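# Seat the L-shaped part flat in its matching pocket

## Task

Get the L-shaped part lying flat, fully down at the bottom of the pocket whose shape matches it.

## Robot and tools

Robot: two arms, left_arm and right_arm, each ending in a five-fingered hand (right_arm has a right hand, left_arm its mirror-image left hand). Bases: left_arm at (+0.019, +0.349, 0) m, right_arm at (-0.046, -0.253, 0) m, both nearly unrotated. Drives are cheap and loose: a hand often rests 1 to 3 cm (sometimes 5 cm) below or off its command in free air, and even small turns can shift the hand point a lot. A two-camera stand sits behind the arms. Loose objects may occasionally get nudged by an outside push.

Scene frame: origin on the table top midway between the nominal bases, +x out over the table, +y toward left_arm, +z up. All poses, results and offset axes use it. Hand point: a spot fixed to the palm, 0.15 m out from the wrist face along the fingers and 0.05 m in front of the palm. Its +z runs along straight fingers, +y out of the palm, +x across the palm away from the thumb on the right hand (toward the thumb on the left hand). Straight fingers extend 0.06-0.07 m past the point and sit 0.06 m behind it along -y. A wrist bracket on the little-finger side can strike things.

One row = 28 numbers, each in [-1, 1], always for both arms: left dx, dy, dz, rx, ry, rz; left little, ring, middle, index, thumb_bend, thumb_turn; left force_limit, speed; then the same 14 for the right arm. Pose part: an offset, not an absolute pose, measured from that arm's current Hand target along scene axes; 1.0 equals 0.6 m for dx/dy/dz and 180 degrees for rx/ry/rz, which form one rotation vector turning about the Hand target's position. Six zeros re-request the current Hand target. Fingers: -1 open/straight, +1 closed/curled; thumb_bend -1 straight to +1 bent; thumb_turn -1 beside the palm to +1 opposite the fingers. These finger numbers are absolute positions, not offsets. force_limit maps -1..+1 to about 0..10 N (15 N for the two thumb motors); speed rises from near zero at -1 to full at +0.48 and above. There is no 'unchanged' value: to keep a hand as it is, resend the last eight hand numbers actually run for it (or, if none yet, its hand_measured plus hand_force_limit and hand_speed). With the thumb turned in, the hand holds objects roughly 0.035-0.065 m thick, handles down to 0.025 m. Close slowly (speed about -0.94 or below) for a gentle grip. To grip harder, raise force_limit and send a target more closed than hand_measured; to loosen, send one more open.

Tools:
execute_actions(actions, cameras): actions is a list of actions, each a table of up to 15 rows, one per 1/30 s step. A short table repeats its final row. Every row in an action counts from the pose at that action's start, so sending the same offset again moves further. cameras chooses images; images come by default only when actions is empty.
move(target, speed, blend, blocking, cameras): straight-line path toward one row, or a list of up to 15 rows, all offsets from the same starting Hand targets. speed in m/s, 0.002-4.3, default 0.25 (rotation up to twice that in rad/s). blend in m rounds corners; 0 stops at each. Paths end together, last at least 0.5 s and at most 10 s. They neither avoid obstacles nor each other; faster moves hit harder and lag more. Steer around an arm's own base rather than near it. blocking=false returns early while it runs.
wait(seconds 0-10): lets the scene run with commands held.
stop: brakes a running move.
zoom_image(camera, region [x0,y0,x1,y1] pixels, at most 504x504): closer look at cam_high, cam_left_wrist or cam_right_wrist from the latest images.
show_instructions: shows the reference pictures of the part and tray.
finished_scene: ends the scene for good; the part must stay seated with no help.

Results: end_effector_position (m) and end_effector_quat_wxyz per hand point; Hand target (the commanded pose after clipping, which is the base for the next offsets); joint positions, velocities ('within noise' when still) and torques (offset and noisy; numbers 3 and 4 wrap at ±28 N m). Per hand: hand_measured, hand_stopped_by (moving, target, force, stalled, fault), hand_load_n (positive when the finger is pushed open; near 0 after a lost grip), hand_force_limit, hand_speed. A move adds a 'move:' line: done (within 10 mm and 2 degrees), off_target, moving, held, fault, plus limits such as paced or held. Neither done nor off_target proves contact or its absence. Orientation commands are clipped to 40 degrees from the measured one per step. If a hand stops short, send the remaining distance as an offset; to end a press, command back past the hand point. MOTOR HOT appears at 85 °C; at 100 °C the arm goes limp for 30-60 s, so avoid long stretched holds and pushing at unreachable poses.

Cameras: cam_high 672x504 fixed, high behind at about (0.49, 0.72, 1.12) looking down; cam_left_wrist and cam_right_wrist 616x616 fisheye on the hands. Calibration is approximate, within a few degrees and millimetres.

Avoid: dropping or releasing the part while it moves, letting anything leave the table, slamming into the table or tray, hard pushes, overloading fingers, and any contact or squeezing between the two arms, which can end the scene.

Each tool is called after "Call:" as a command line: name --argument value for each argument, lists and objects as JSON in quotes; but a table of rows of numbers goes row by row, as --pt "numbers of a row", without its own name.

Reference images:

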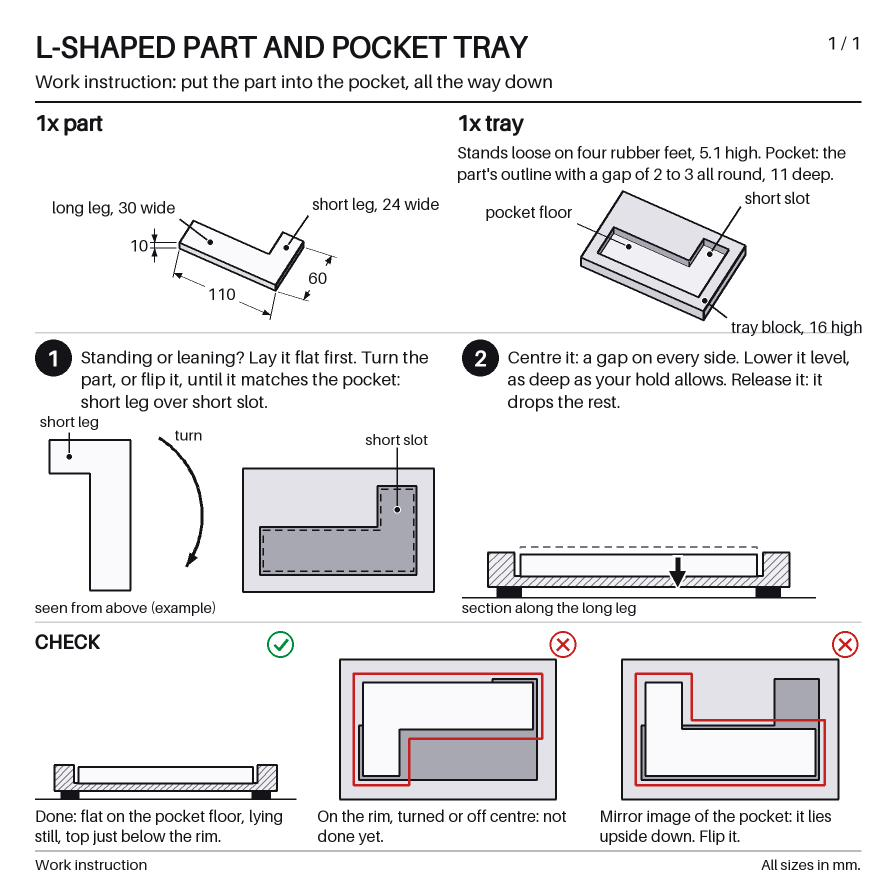

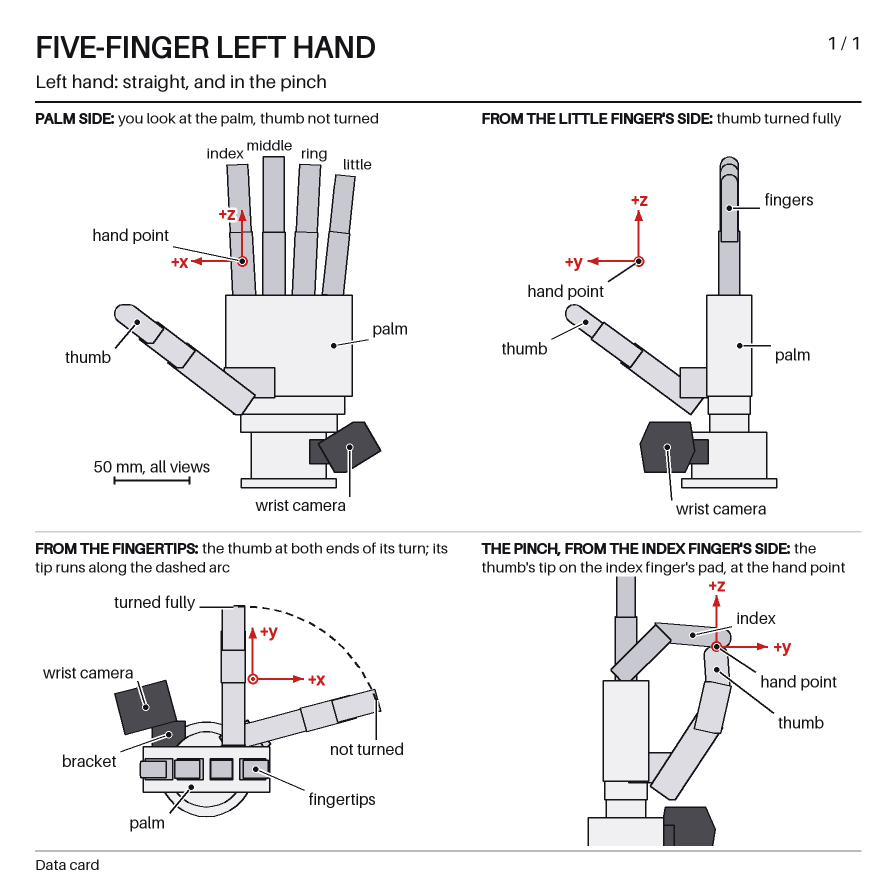

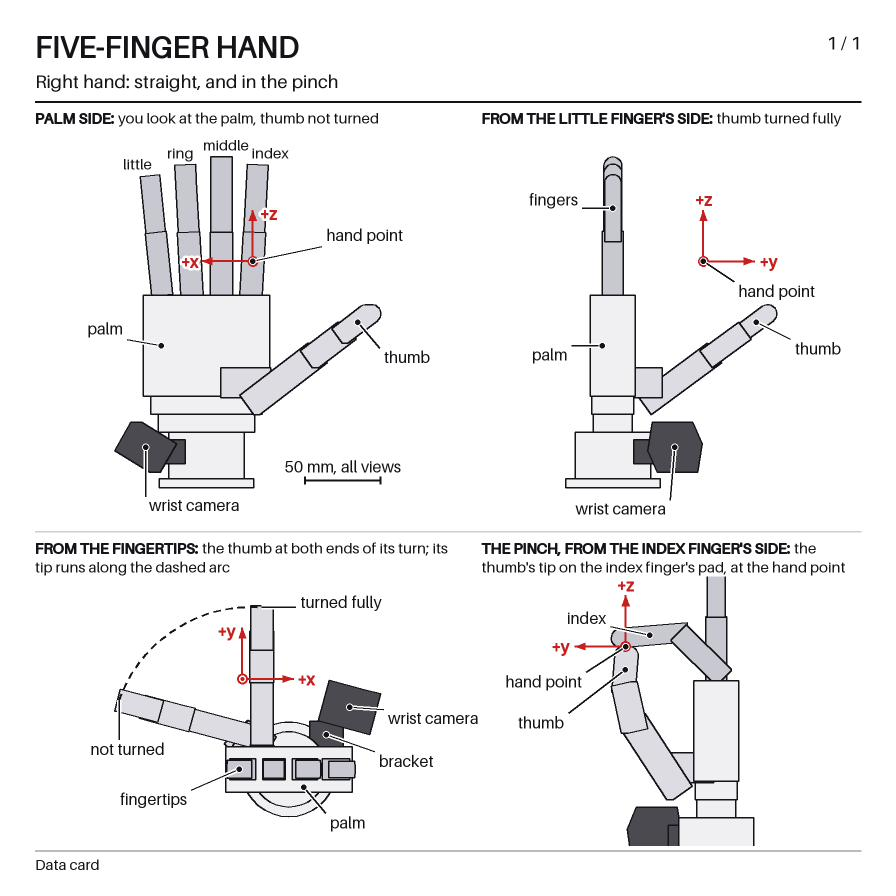

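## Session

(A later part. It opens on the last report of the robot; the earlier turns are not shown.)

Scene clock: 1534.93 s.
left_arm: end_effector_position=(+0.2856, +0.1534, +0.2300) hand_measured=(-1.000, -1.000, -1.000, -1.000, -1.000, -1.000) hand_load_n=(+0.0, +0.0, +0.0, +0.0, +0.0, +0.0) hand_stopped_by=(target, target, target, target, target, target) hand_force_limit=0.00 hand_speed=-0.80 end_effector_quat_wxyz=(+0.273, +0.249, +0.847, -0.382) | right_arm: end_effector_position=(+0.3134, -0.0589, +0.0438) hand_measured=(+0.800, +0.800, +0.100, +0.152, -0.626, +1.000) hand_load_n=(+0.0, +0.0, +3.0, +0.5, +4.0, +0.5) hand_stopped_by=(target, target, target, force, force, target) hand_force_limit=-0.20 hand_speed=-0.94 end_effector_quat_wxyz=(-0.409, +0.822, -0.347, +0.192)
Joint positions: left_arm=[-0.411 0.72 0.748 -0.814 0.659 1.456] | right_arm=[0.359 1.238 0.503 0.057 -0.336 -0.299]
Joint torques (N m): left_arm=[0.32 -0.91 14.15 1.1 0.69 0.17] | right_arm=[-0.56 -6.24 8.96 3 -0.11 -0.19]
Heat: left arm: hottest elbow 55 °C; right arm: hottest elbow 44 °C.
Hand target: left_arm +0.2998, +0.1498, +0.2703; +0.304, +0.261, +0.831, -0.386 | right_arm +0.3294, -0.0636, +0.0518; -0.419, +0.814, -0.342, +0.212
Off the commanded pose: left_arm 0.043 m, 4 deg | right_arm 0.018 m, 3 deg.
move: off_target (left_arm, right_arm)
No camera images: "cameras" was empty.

Call:
move --target '[0, 0, 0, 0, 0, 0, -1, -1, -1, -1, -1, -1, 0, -0.8, 0.004, 0.002, -0.003, 0, 0, 0, 0.8, 0.8, 0.1, 0.5, -0.2, 1, -0.2, -0.94]' --cameras '["cam_left_wrist", "cam_right_wrist"]' --speed 0.05

Call:
zoom_image --camera "cam_left_wrist" --region '[300, 230, 360, 290]'

Call:
zoom_image --camera "cam_right_wrist" --region '[370, 160, 490, 280]'

Call:
zoom_image --camera "cam_right_wrist" --region '[340, 300, 460, 440]'

Scene clock: 1548.03 s.
left_arm: end_effector_position=(+0.2856, +0.1534, +0.2300) hand_measured=(-1.000, -1.000, -1.000, -1.000, -1.000, -1.000) hand_load_n=(+0.0, +0.0, +0.0, +0.0, +0.0, +0.0) hand_stopped_by=(target, target, target, target, target, target) hand_force_limit=0.00 hand_speed=-0.80 end_effector_quat_wxyz=(+0.273, +0.249, +0.847, -0.382) | right_arm: end_effector_position=(+0.3142, -0.0586, +0.0405) hand_measured=(+0.800, +0.800, +0.100, +0.152, -0.626, +1.000) hand_load_n=(+0.0, +0.0, +3.5, +0.5, +4.0, +0.5) hand_stopped_by=(target, target, target, force, force, target) hand_force_limit=-0.20 hand_speed=-0.94 end_effector_quat_wxyz=(-0.408, +0.822, -0.348, +0.191)
Joint positions: left_arm=[-0.411 0.72 0.748 -0.814 0.659 1.456] | right_arm=[0.359 1.25 0.503 0.066 -0.336 -0.299]
Joint torques (N m): left_arm=[0.38 -1.03 14.16 1.07 0.72 0.18] | right_arm=[-0.44 -6.18 9.22 3.21 -0.05 -0.17]
Heat: left arm: hottest elbow 56 °C; right arm: hottest elbow 43 °C.
Hand target: left_arm +0.2998, +0.1498, +0.2703; +0.304, +0.261, +0.831, -0.386 | right_arm +0.3318, -0.0624, +0.0500; -0.419, +0.814, -0.342, +0.212
Off the commanded pose: left_arm 0.043 m, 4 deg | right_arm 0.020 m, 3 deg.
move: off_target (left_arm, right_arm)
camera_calibration:
cam_left_wrist: T_world_to_cam=[[-0.807136, -0.498127, 0.31686, 0.232795], [-0.589177, 0.713697, -0.378824, 0.148485], [-0.0374399, -0.492449, -0.869535, 0.395162], [0, 0, 0, 1]] pos_world=[0.290176, 0.204586, 0.326094]
cam_right_wrist: T_world_to_cam=[[-0.233215, -0.572377, -0.786127, 0.0786256], [-0.95837, 0.27224, 0.0860959, 0.319855], [0.164736, 0.773479, -0.612039, 0.131608], [0, 0, 0, 1]] pos_world=[0.303196, -0.14387, 0.114821]
Images, in order (width x height): cam_left_wrist 616x616, cam_right_wrist 616x616.

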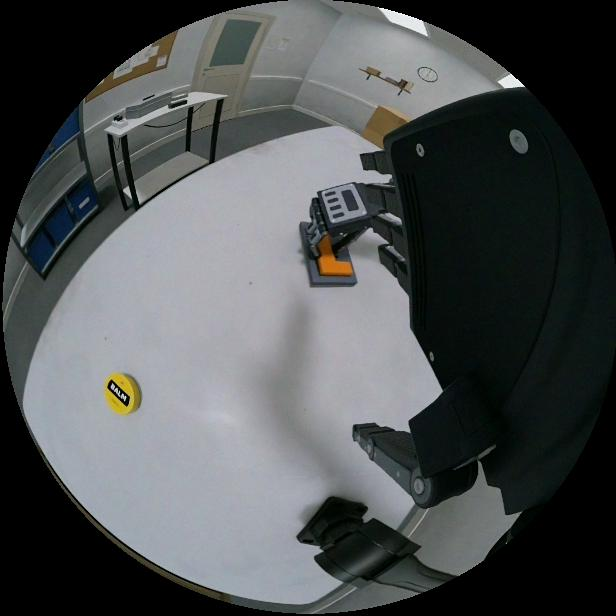

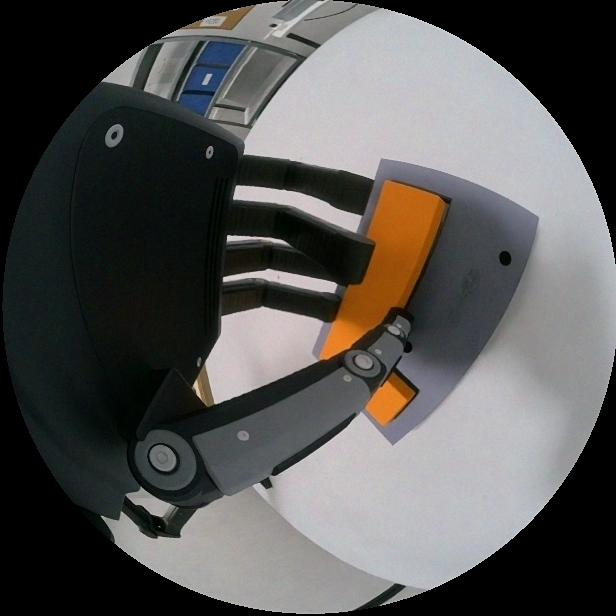

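Scaled by 8.400 from the camera's 616x616 image, which has a finer 880x880 frame.

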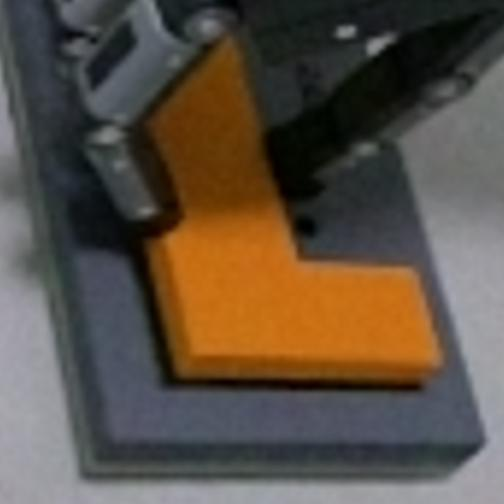

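Scaled by 4.200 from the camera's 616x616 image, which has a finer 880x880 frame.

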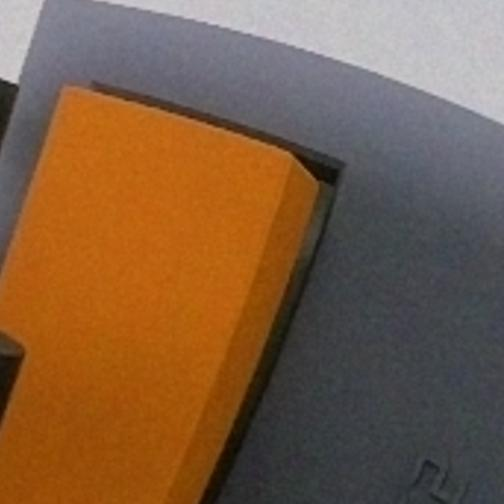

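Scaled by 3.600 from the camera's 616x616 image, which has a finer 880x880 frame.

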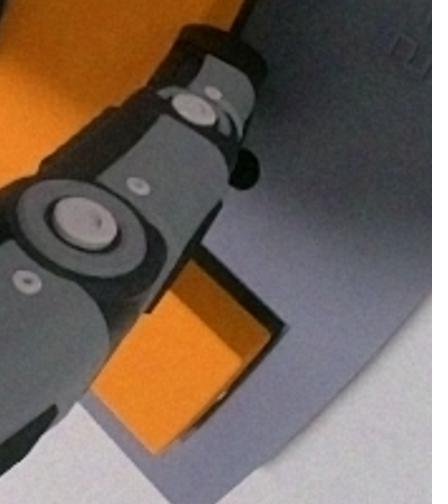

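Call:
move --target '[0, 0, 0, 0, 0, 0, -1, -1, -1, -1, -1, -1, 0, -0.8, 0.0, 0.0, -0.006, 0, 0, 0, 0.8, 0.8, 0.1, 0.5, -0.2, 1, -0.2, -0.94]' --cameras '["cam_left_wrist", "cam_right_wrist"]' --speed 0.05

Call:
zoom_image --camera "cam_left_wrist" --region '[300, 230, 360, 290]'

Call:
zoom_image --camera "cam_right_wrist" --region '[370, 160, 490, 280]'

Call:
zoom_image --camera "cam_right_wrist" --region '[340, 300, 460, 440]'

Scene clock: 1559.67 s.
left_arm: end_effector_position=(+0.2856, +0.1534, +0.2300) hand_measured=(-1.000, -1.000, -1.000, -1.000, -1.000, -1.000) hand_load_n=(+0.0, +0.0, +0.0, -0.5, +0.0, +0.0) hand_stopped_by=(target, target, target, target, target, target) hand_force_limit=0.00 hand_speed=-0.80 end_effector_quat_wxyz=(+0.273, +0.249, +0.847, -0.382) | right_arm: end_effector_position=(+0.3165, -0.0579, +0.0394) hand_measured=(+0.800, +0.800, +0.100, +0.152, -0.626, +1.000) hand_load_n=(+0.0, +0.0, +3.5, +0.5, +4.0, +0.5) hand_stopped_by=(target, target, target, force, force, target) hand_force_limit=-0.20 hand_speed=-0.94 end_effector_quat_wxyz=(-0.410, +0.821, -0.347, +0.193)
Joint positions: left_arm=[-0.411 0.72 0.748 -0.814 0.659 1.456] | right_arm=[0.359 1.259 0.503 0.082 -0.336 -0.299]
Joint torques (N m): left_arm=[0.62 -0.62 14.16 1.09 0.7 0.18] | right_arm=[-0.67 -6.24 8.7 3.07 -0.08 -0.18]
Heat: left arm: hottest elbow 56 °C; right arm: hottest elbow 43 °C.
Hand target: left_arm +0.2998, +0.1498, +0.2703; +0.304, +0.261, +0.831, -0.386 | right_arm +0.3318, -0.0624, +0.0464; -0.419, +0.814, -0.342, +0.212
Off the commanded pose: left_arm 0.043 m, 4 deg | right_arm 0.017 m, 3 deg.
move: off_target (left_arm, right_arm)
camera_calibration:
cam_left_wrist: T_world_to_cam=[[-0.807136, -0.498127, 0.31686, 0.232795], [-0.589177, 0.713697, -0.378824, 0.148485], [-0.0374399, -0.492449, -0.869535, 0.395162], [0, 0, 0, 1]] pos_world=[0.290176, 0.204586, 0.326094]
cam_right_wrist: T_world_to_cam=[[-0.228639, -0.570871, -0.788563, 0.0774704], [-0.958858, 0.27207, 0.0810528, 0.322222], [0.168274, 0.774651, -0.609589, 0.12887], [0, 0, 0, 1]] pos_world=[0.304993, -0.143271, 0.113531]
Images, in order (width x height): cam_left_wrist 616x616, cam_right_wrist 616x616.

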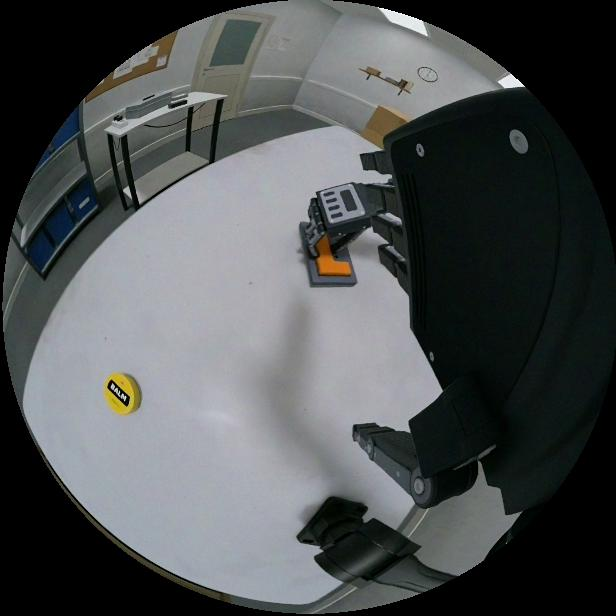

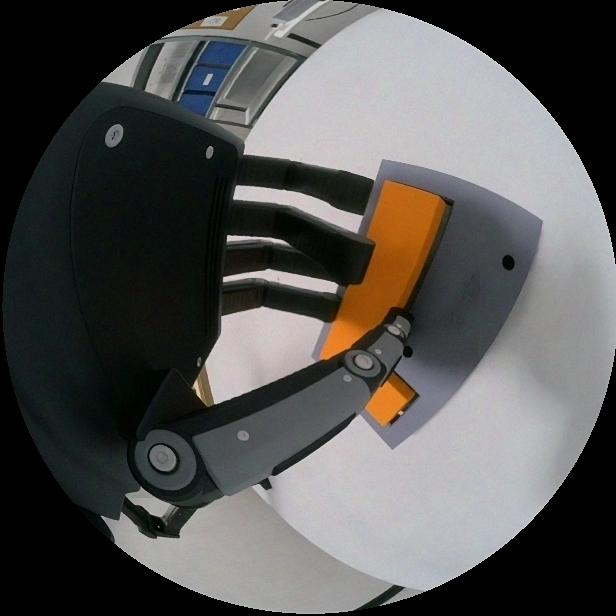

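Scaled by 8.400 from the camera's 616x616 image, which has a finer 880x880 frame.

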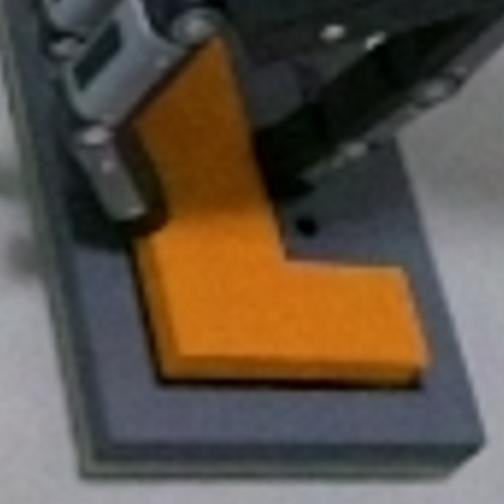

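Scaled by 4.200 from the camera's 616x616 image, which has a finer 880x880 frame.

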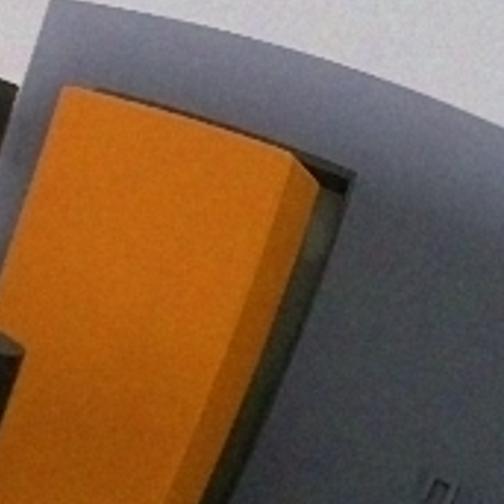

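Scaled by 3.600 from the camera's 616x616 image, which has a finer 880x880 frame.

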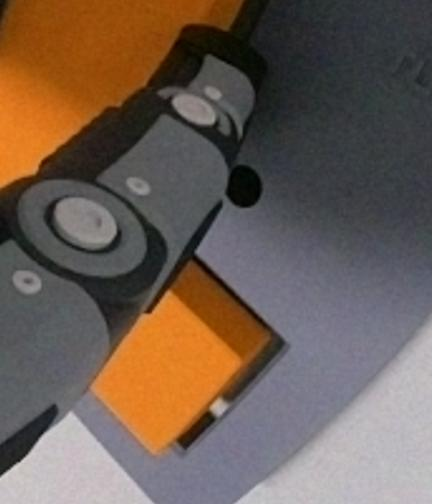

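Call:
move --target '[0, 0, 0, 0, 0, 0, -1, -1, -1, -1, -1, -1, 0, -0.8, 0.0, 0.0, 0.0, 0, 0, 0, 0.8, 0.8, 0.1, 0.5, -0.78, 1, -0.2, -0.9]' --cameras '["cam_left_wrist", "cam_right_wrist"]' --speed 0.05

Call:
zoom_image --camera "cam_left_wrist" --region '[300, 230, 360, 290]'

Call:
zoom_image --camera "cam_right_wrist" --region '[310, 160, 490, 340]'

Call:
zoom_image --camera "cam_right_wrist" --region '[310, 300, 460, 450]'

Scene clock: 1587.83 s.
left_arm: end_effector_position=(+0.2856, +0.1534, +0.2300) hand_measured=(-1.000, -1.000, -1.000, -1.000, -1.000, -1.000) hand_load_n=(+0.0, -0.5, +0.0, +0.0, +0.0, +0.0) hand_stopped_by=(target, target, target, target, target, target) hand_force_limit=0.00 hand_speed=-0.80 end_effector_quat_wxyz=(+0.273, +0.249, +0.847, -0.382) | right_arm: end_effector_position=(+0.3165, -0.0579, +0.0394) hand_measured=(+0.800, +0.800, +0.100, +0.152, -0.780, +1.000) hand_load_n=(+0.5, +0.0, +0.0, +0.0, +0.0, +0.0) hand_stopped_by=(target, target, target, force, target, target) hand_force_limit=-0.20 hand_speed=-0.90 end_effector_quat_wxyz=(-0.410, +0.821, -0.347, +0.193)
Joint positions: left_arm=[-0.411 0.72 0.748 -0.814 0.659 1.456] | right_arm=[0.359 1.259 0.503 0.082 -0.336 -0.299]
Joint torques (N m): left_arm=[0.5 -1.2 14.16 0.99 0.69 0.19] | right_arm=[-0.56 -6.12 8.76 3.07 -0.08 -0.16]
Heat: left arm: hottest elbow 56 °C; right arm: hottest elbow 42 °C.
Hand target: left_arm +0.2998, +0.1498, +0.2703; +0.304, +0.261, +0.831, -0.386 | right_arm +0.3318, -0.0624, +0.0464; -0.419, +0.814, -0.342, +0.212
Off the commanded pose: left_arm 0.043 m, 4 deg | right_arm 0.017 m, 3 deg.
move: off_target (left_arm, right_arm)
camera_calibration:
cam_left_wrist: T_world_to_cam=[[-0.807136, -0.498127, 0.31686, 0.232795], [-0.589177, 0.713697, -0.378824, 0.148485], [-0.0374399, -0.492449, -0.869535, 0.395162], [0, 0, 0, 1]] pos_world=[0.290176, 0.204586, 0.326094]
cam_right_wrist: T_world_to_cam=[[-0.228639, -0.570871, -0.788563, 0.0774704], [-0.958858, 0.27207, 0.0810528, 0.322222], [0.168274, 0.774651, -0.609589, 0.12887], [0, 0, 0, 1]] pos_world=[0.304993, -0.143271, 0.113531]
Images, in order (width x height): cam_left_wrist 616x616, cam_right_wrist 616x616.

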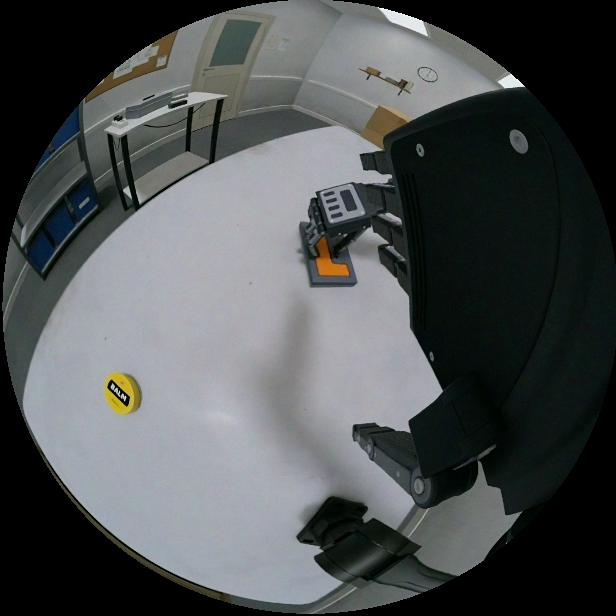

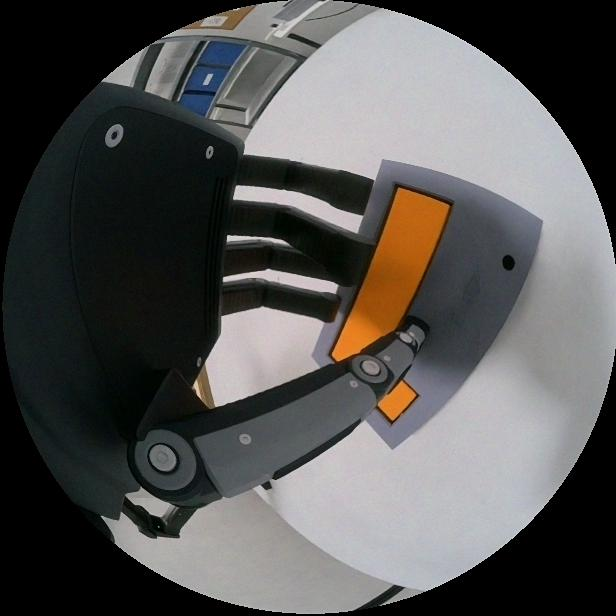

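Scaled by 8.400 from the camera's 616x616 image, which has a finer 880x880 frame.

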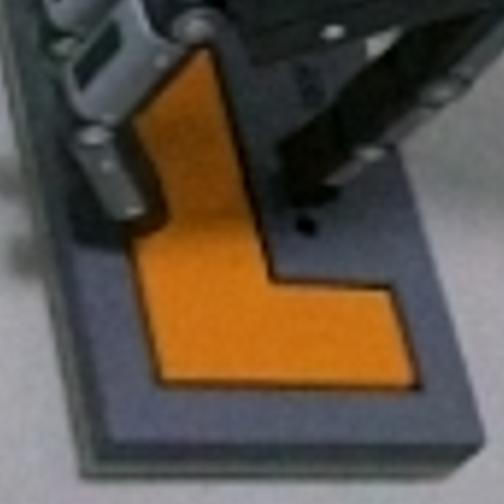

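Scaled by 2.800 from the camera's 616x616 image, which has a finer 880x880 frame.

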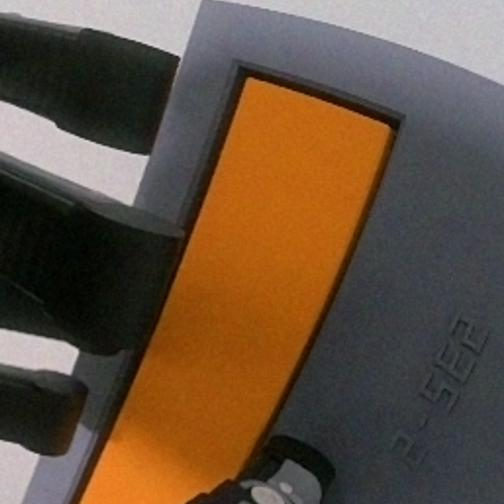

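Scaled by 3.360 from the camera's 616x616 image, which has a finer 880x880 frame.

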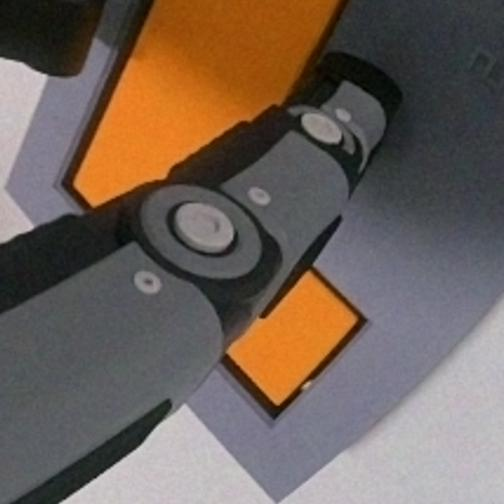

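Call:
move --target '[0, 0, 0, 0, 0, 0, -1, -1, -1, -1, -1, -1, 0, -0.8, 0.0, 0.0, 0.2, 0, 0, 0, 0.8, 0.8, 0.1, 0.5, -0.78, 1, -0.2, -0.9]' --cameras '["all"]' --speed 0.15

Call:
zoom_image --camera "cam_left_wrist" --region '[280, 200, 370, 290]'

Call:
zoom_image --camera "cam_right_wrist" --region '[310, 200, 490, 380]'

Scene clock: 1596.90 s.
left_arm: end_effector_position=(+0.2856, +0.1534, +0.2300) hand_measured=(-1.000, -1.000, -1.000, -1.000, -1.000, -1.000) hand_load_n=(+0.0, +0.0, +0.0, +0.0, +0.0, +0.0) hand_stopped_by=(target, target, target, target, target, target) hand_force_limit=0.00 hand_speed=-0.80 end_effector_quat_wxyz=(+0.273, +0.249, +0.847, -0.382) | right_arm: end_effector_position=(+0.3092, -0.0602, +0.1312) hand_measured=(+0.800, +0.800, +0.100, +0.152, -0.780, +1.000) hand_load_n=(+0.0, +0.0, +0.0, +0.0, +0.0, +0.0) hand_stopped_by=(target, target, target, force, target, target) hand_force_limit=-0.20 hand_speed=-0.90 end_effector_quat_wxyz=(-0.402, +0.826, -0.351, +0.184)
Joint positions: left_arm=[-0.411 0.72 0.748 -0.814 0.659 1.456] | right_arm=[0.359 1.055 0.658 -0.305 -0.336 -0.299]
Joint torques (N m): left_arm=[0.21 -0.97 14.23 1.06 0.7 0.17] | right_arm=[-0.79 -6.77 14.64 1.39 -0.05 -0.17]
Heat: left arm: hottest elbow 56 °C; right arm: hottest elbow 42 °C.
Hand target: left_arm +0.2998, +0.1498, +0.2703; +0.304, +0.261, +0.831, -0.386 | right_arm +0.3318, -0.0624, +0.1664; -0.419, +0.814, -0.342, +0.212
Off the commanded pose: left_arm 0.043 m, 4 deg | right_arm 0.042 m, 4 deg.
move: off_target (left_arm, right_arm)
camera_calibration:
cam_left_wrist: T_world_to_cam=[[-0.807136, -0.498127, 0.31686, 0.232795], [-0.589177, 0.713697, -0.378824, 0.148485], [-0.0374399, -0.492449, -0.869535, 0.395162], [0, 0, 0, 1]] pos_world=[0.290176, 0.204586, 0.326094]
cam_right_wrist: T_world_to_cam=[[-0.249235, -0.577483, -0.777428, 0.15127], [-0.956416, 0.272893, 0.103909, 0.304701], [0.152149, 0.769443, -0.620329, 0.193999], [0, 0, 0, 1]] pos_world=[0.299606, -0.145067, 0.206284]

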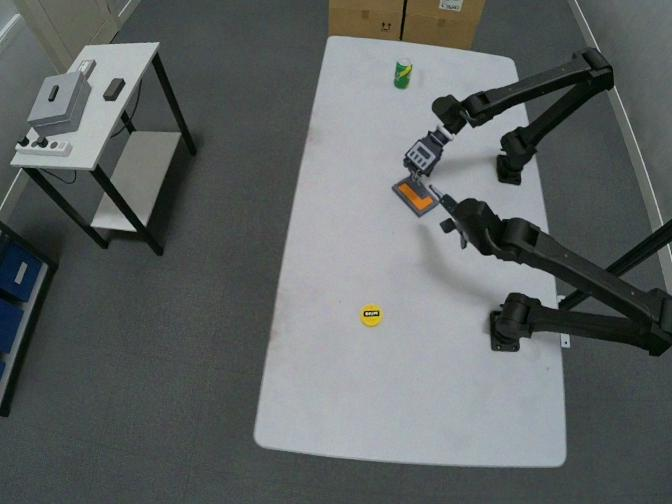

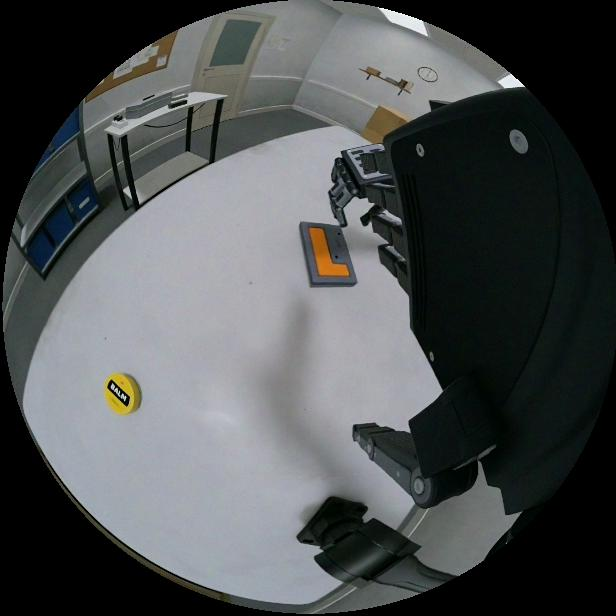

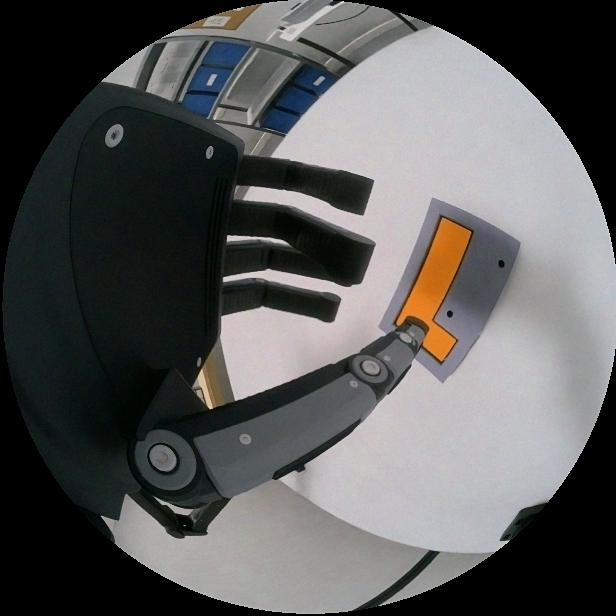

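Scaled by 5.600 from the camera's 616x616 image, which has a finer 880x880 frame.

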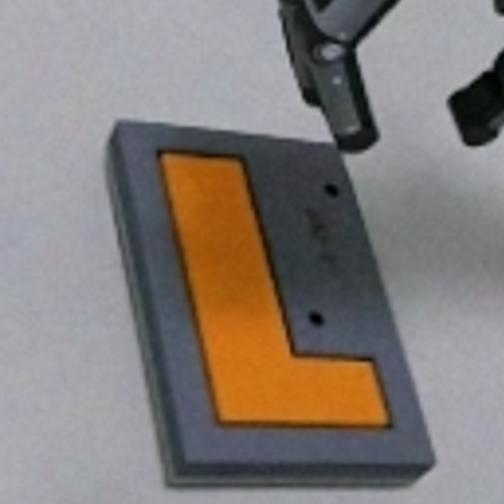

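Scaled by 2.800 from the camera's 616x616 image, which has a finer 880x880 frame.

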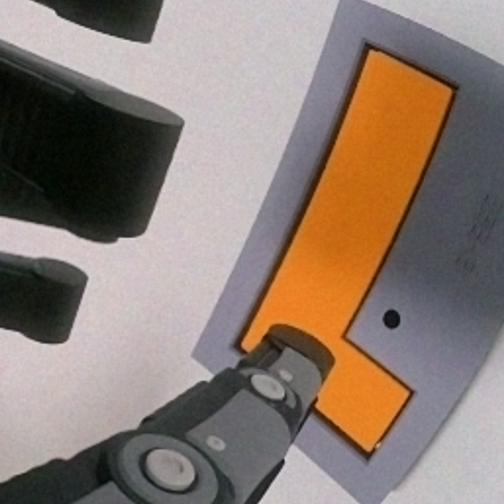

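Call:
finished_scene

The scene is finished: the task was done.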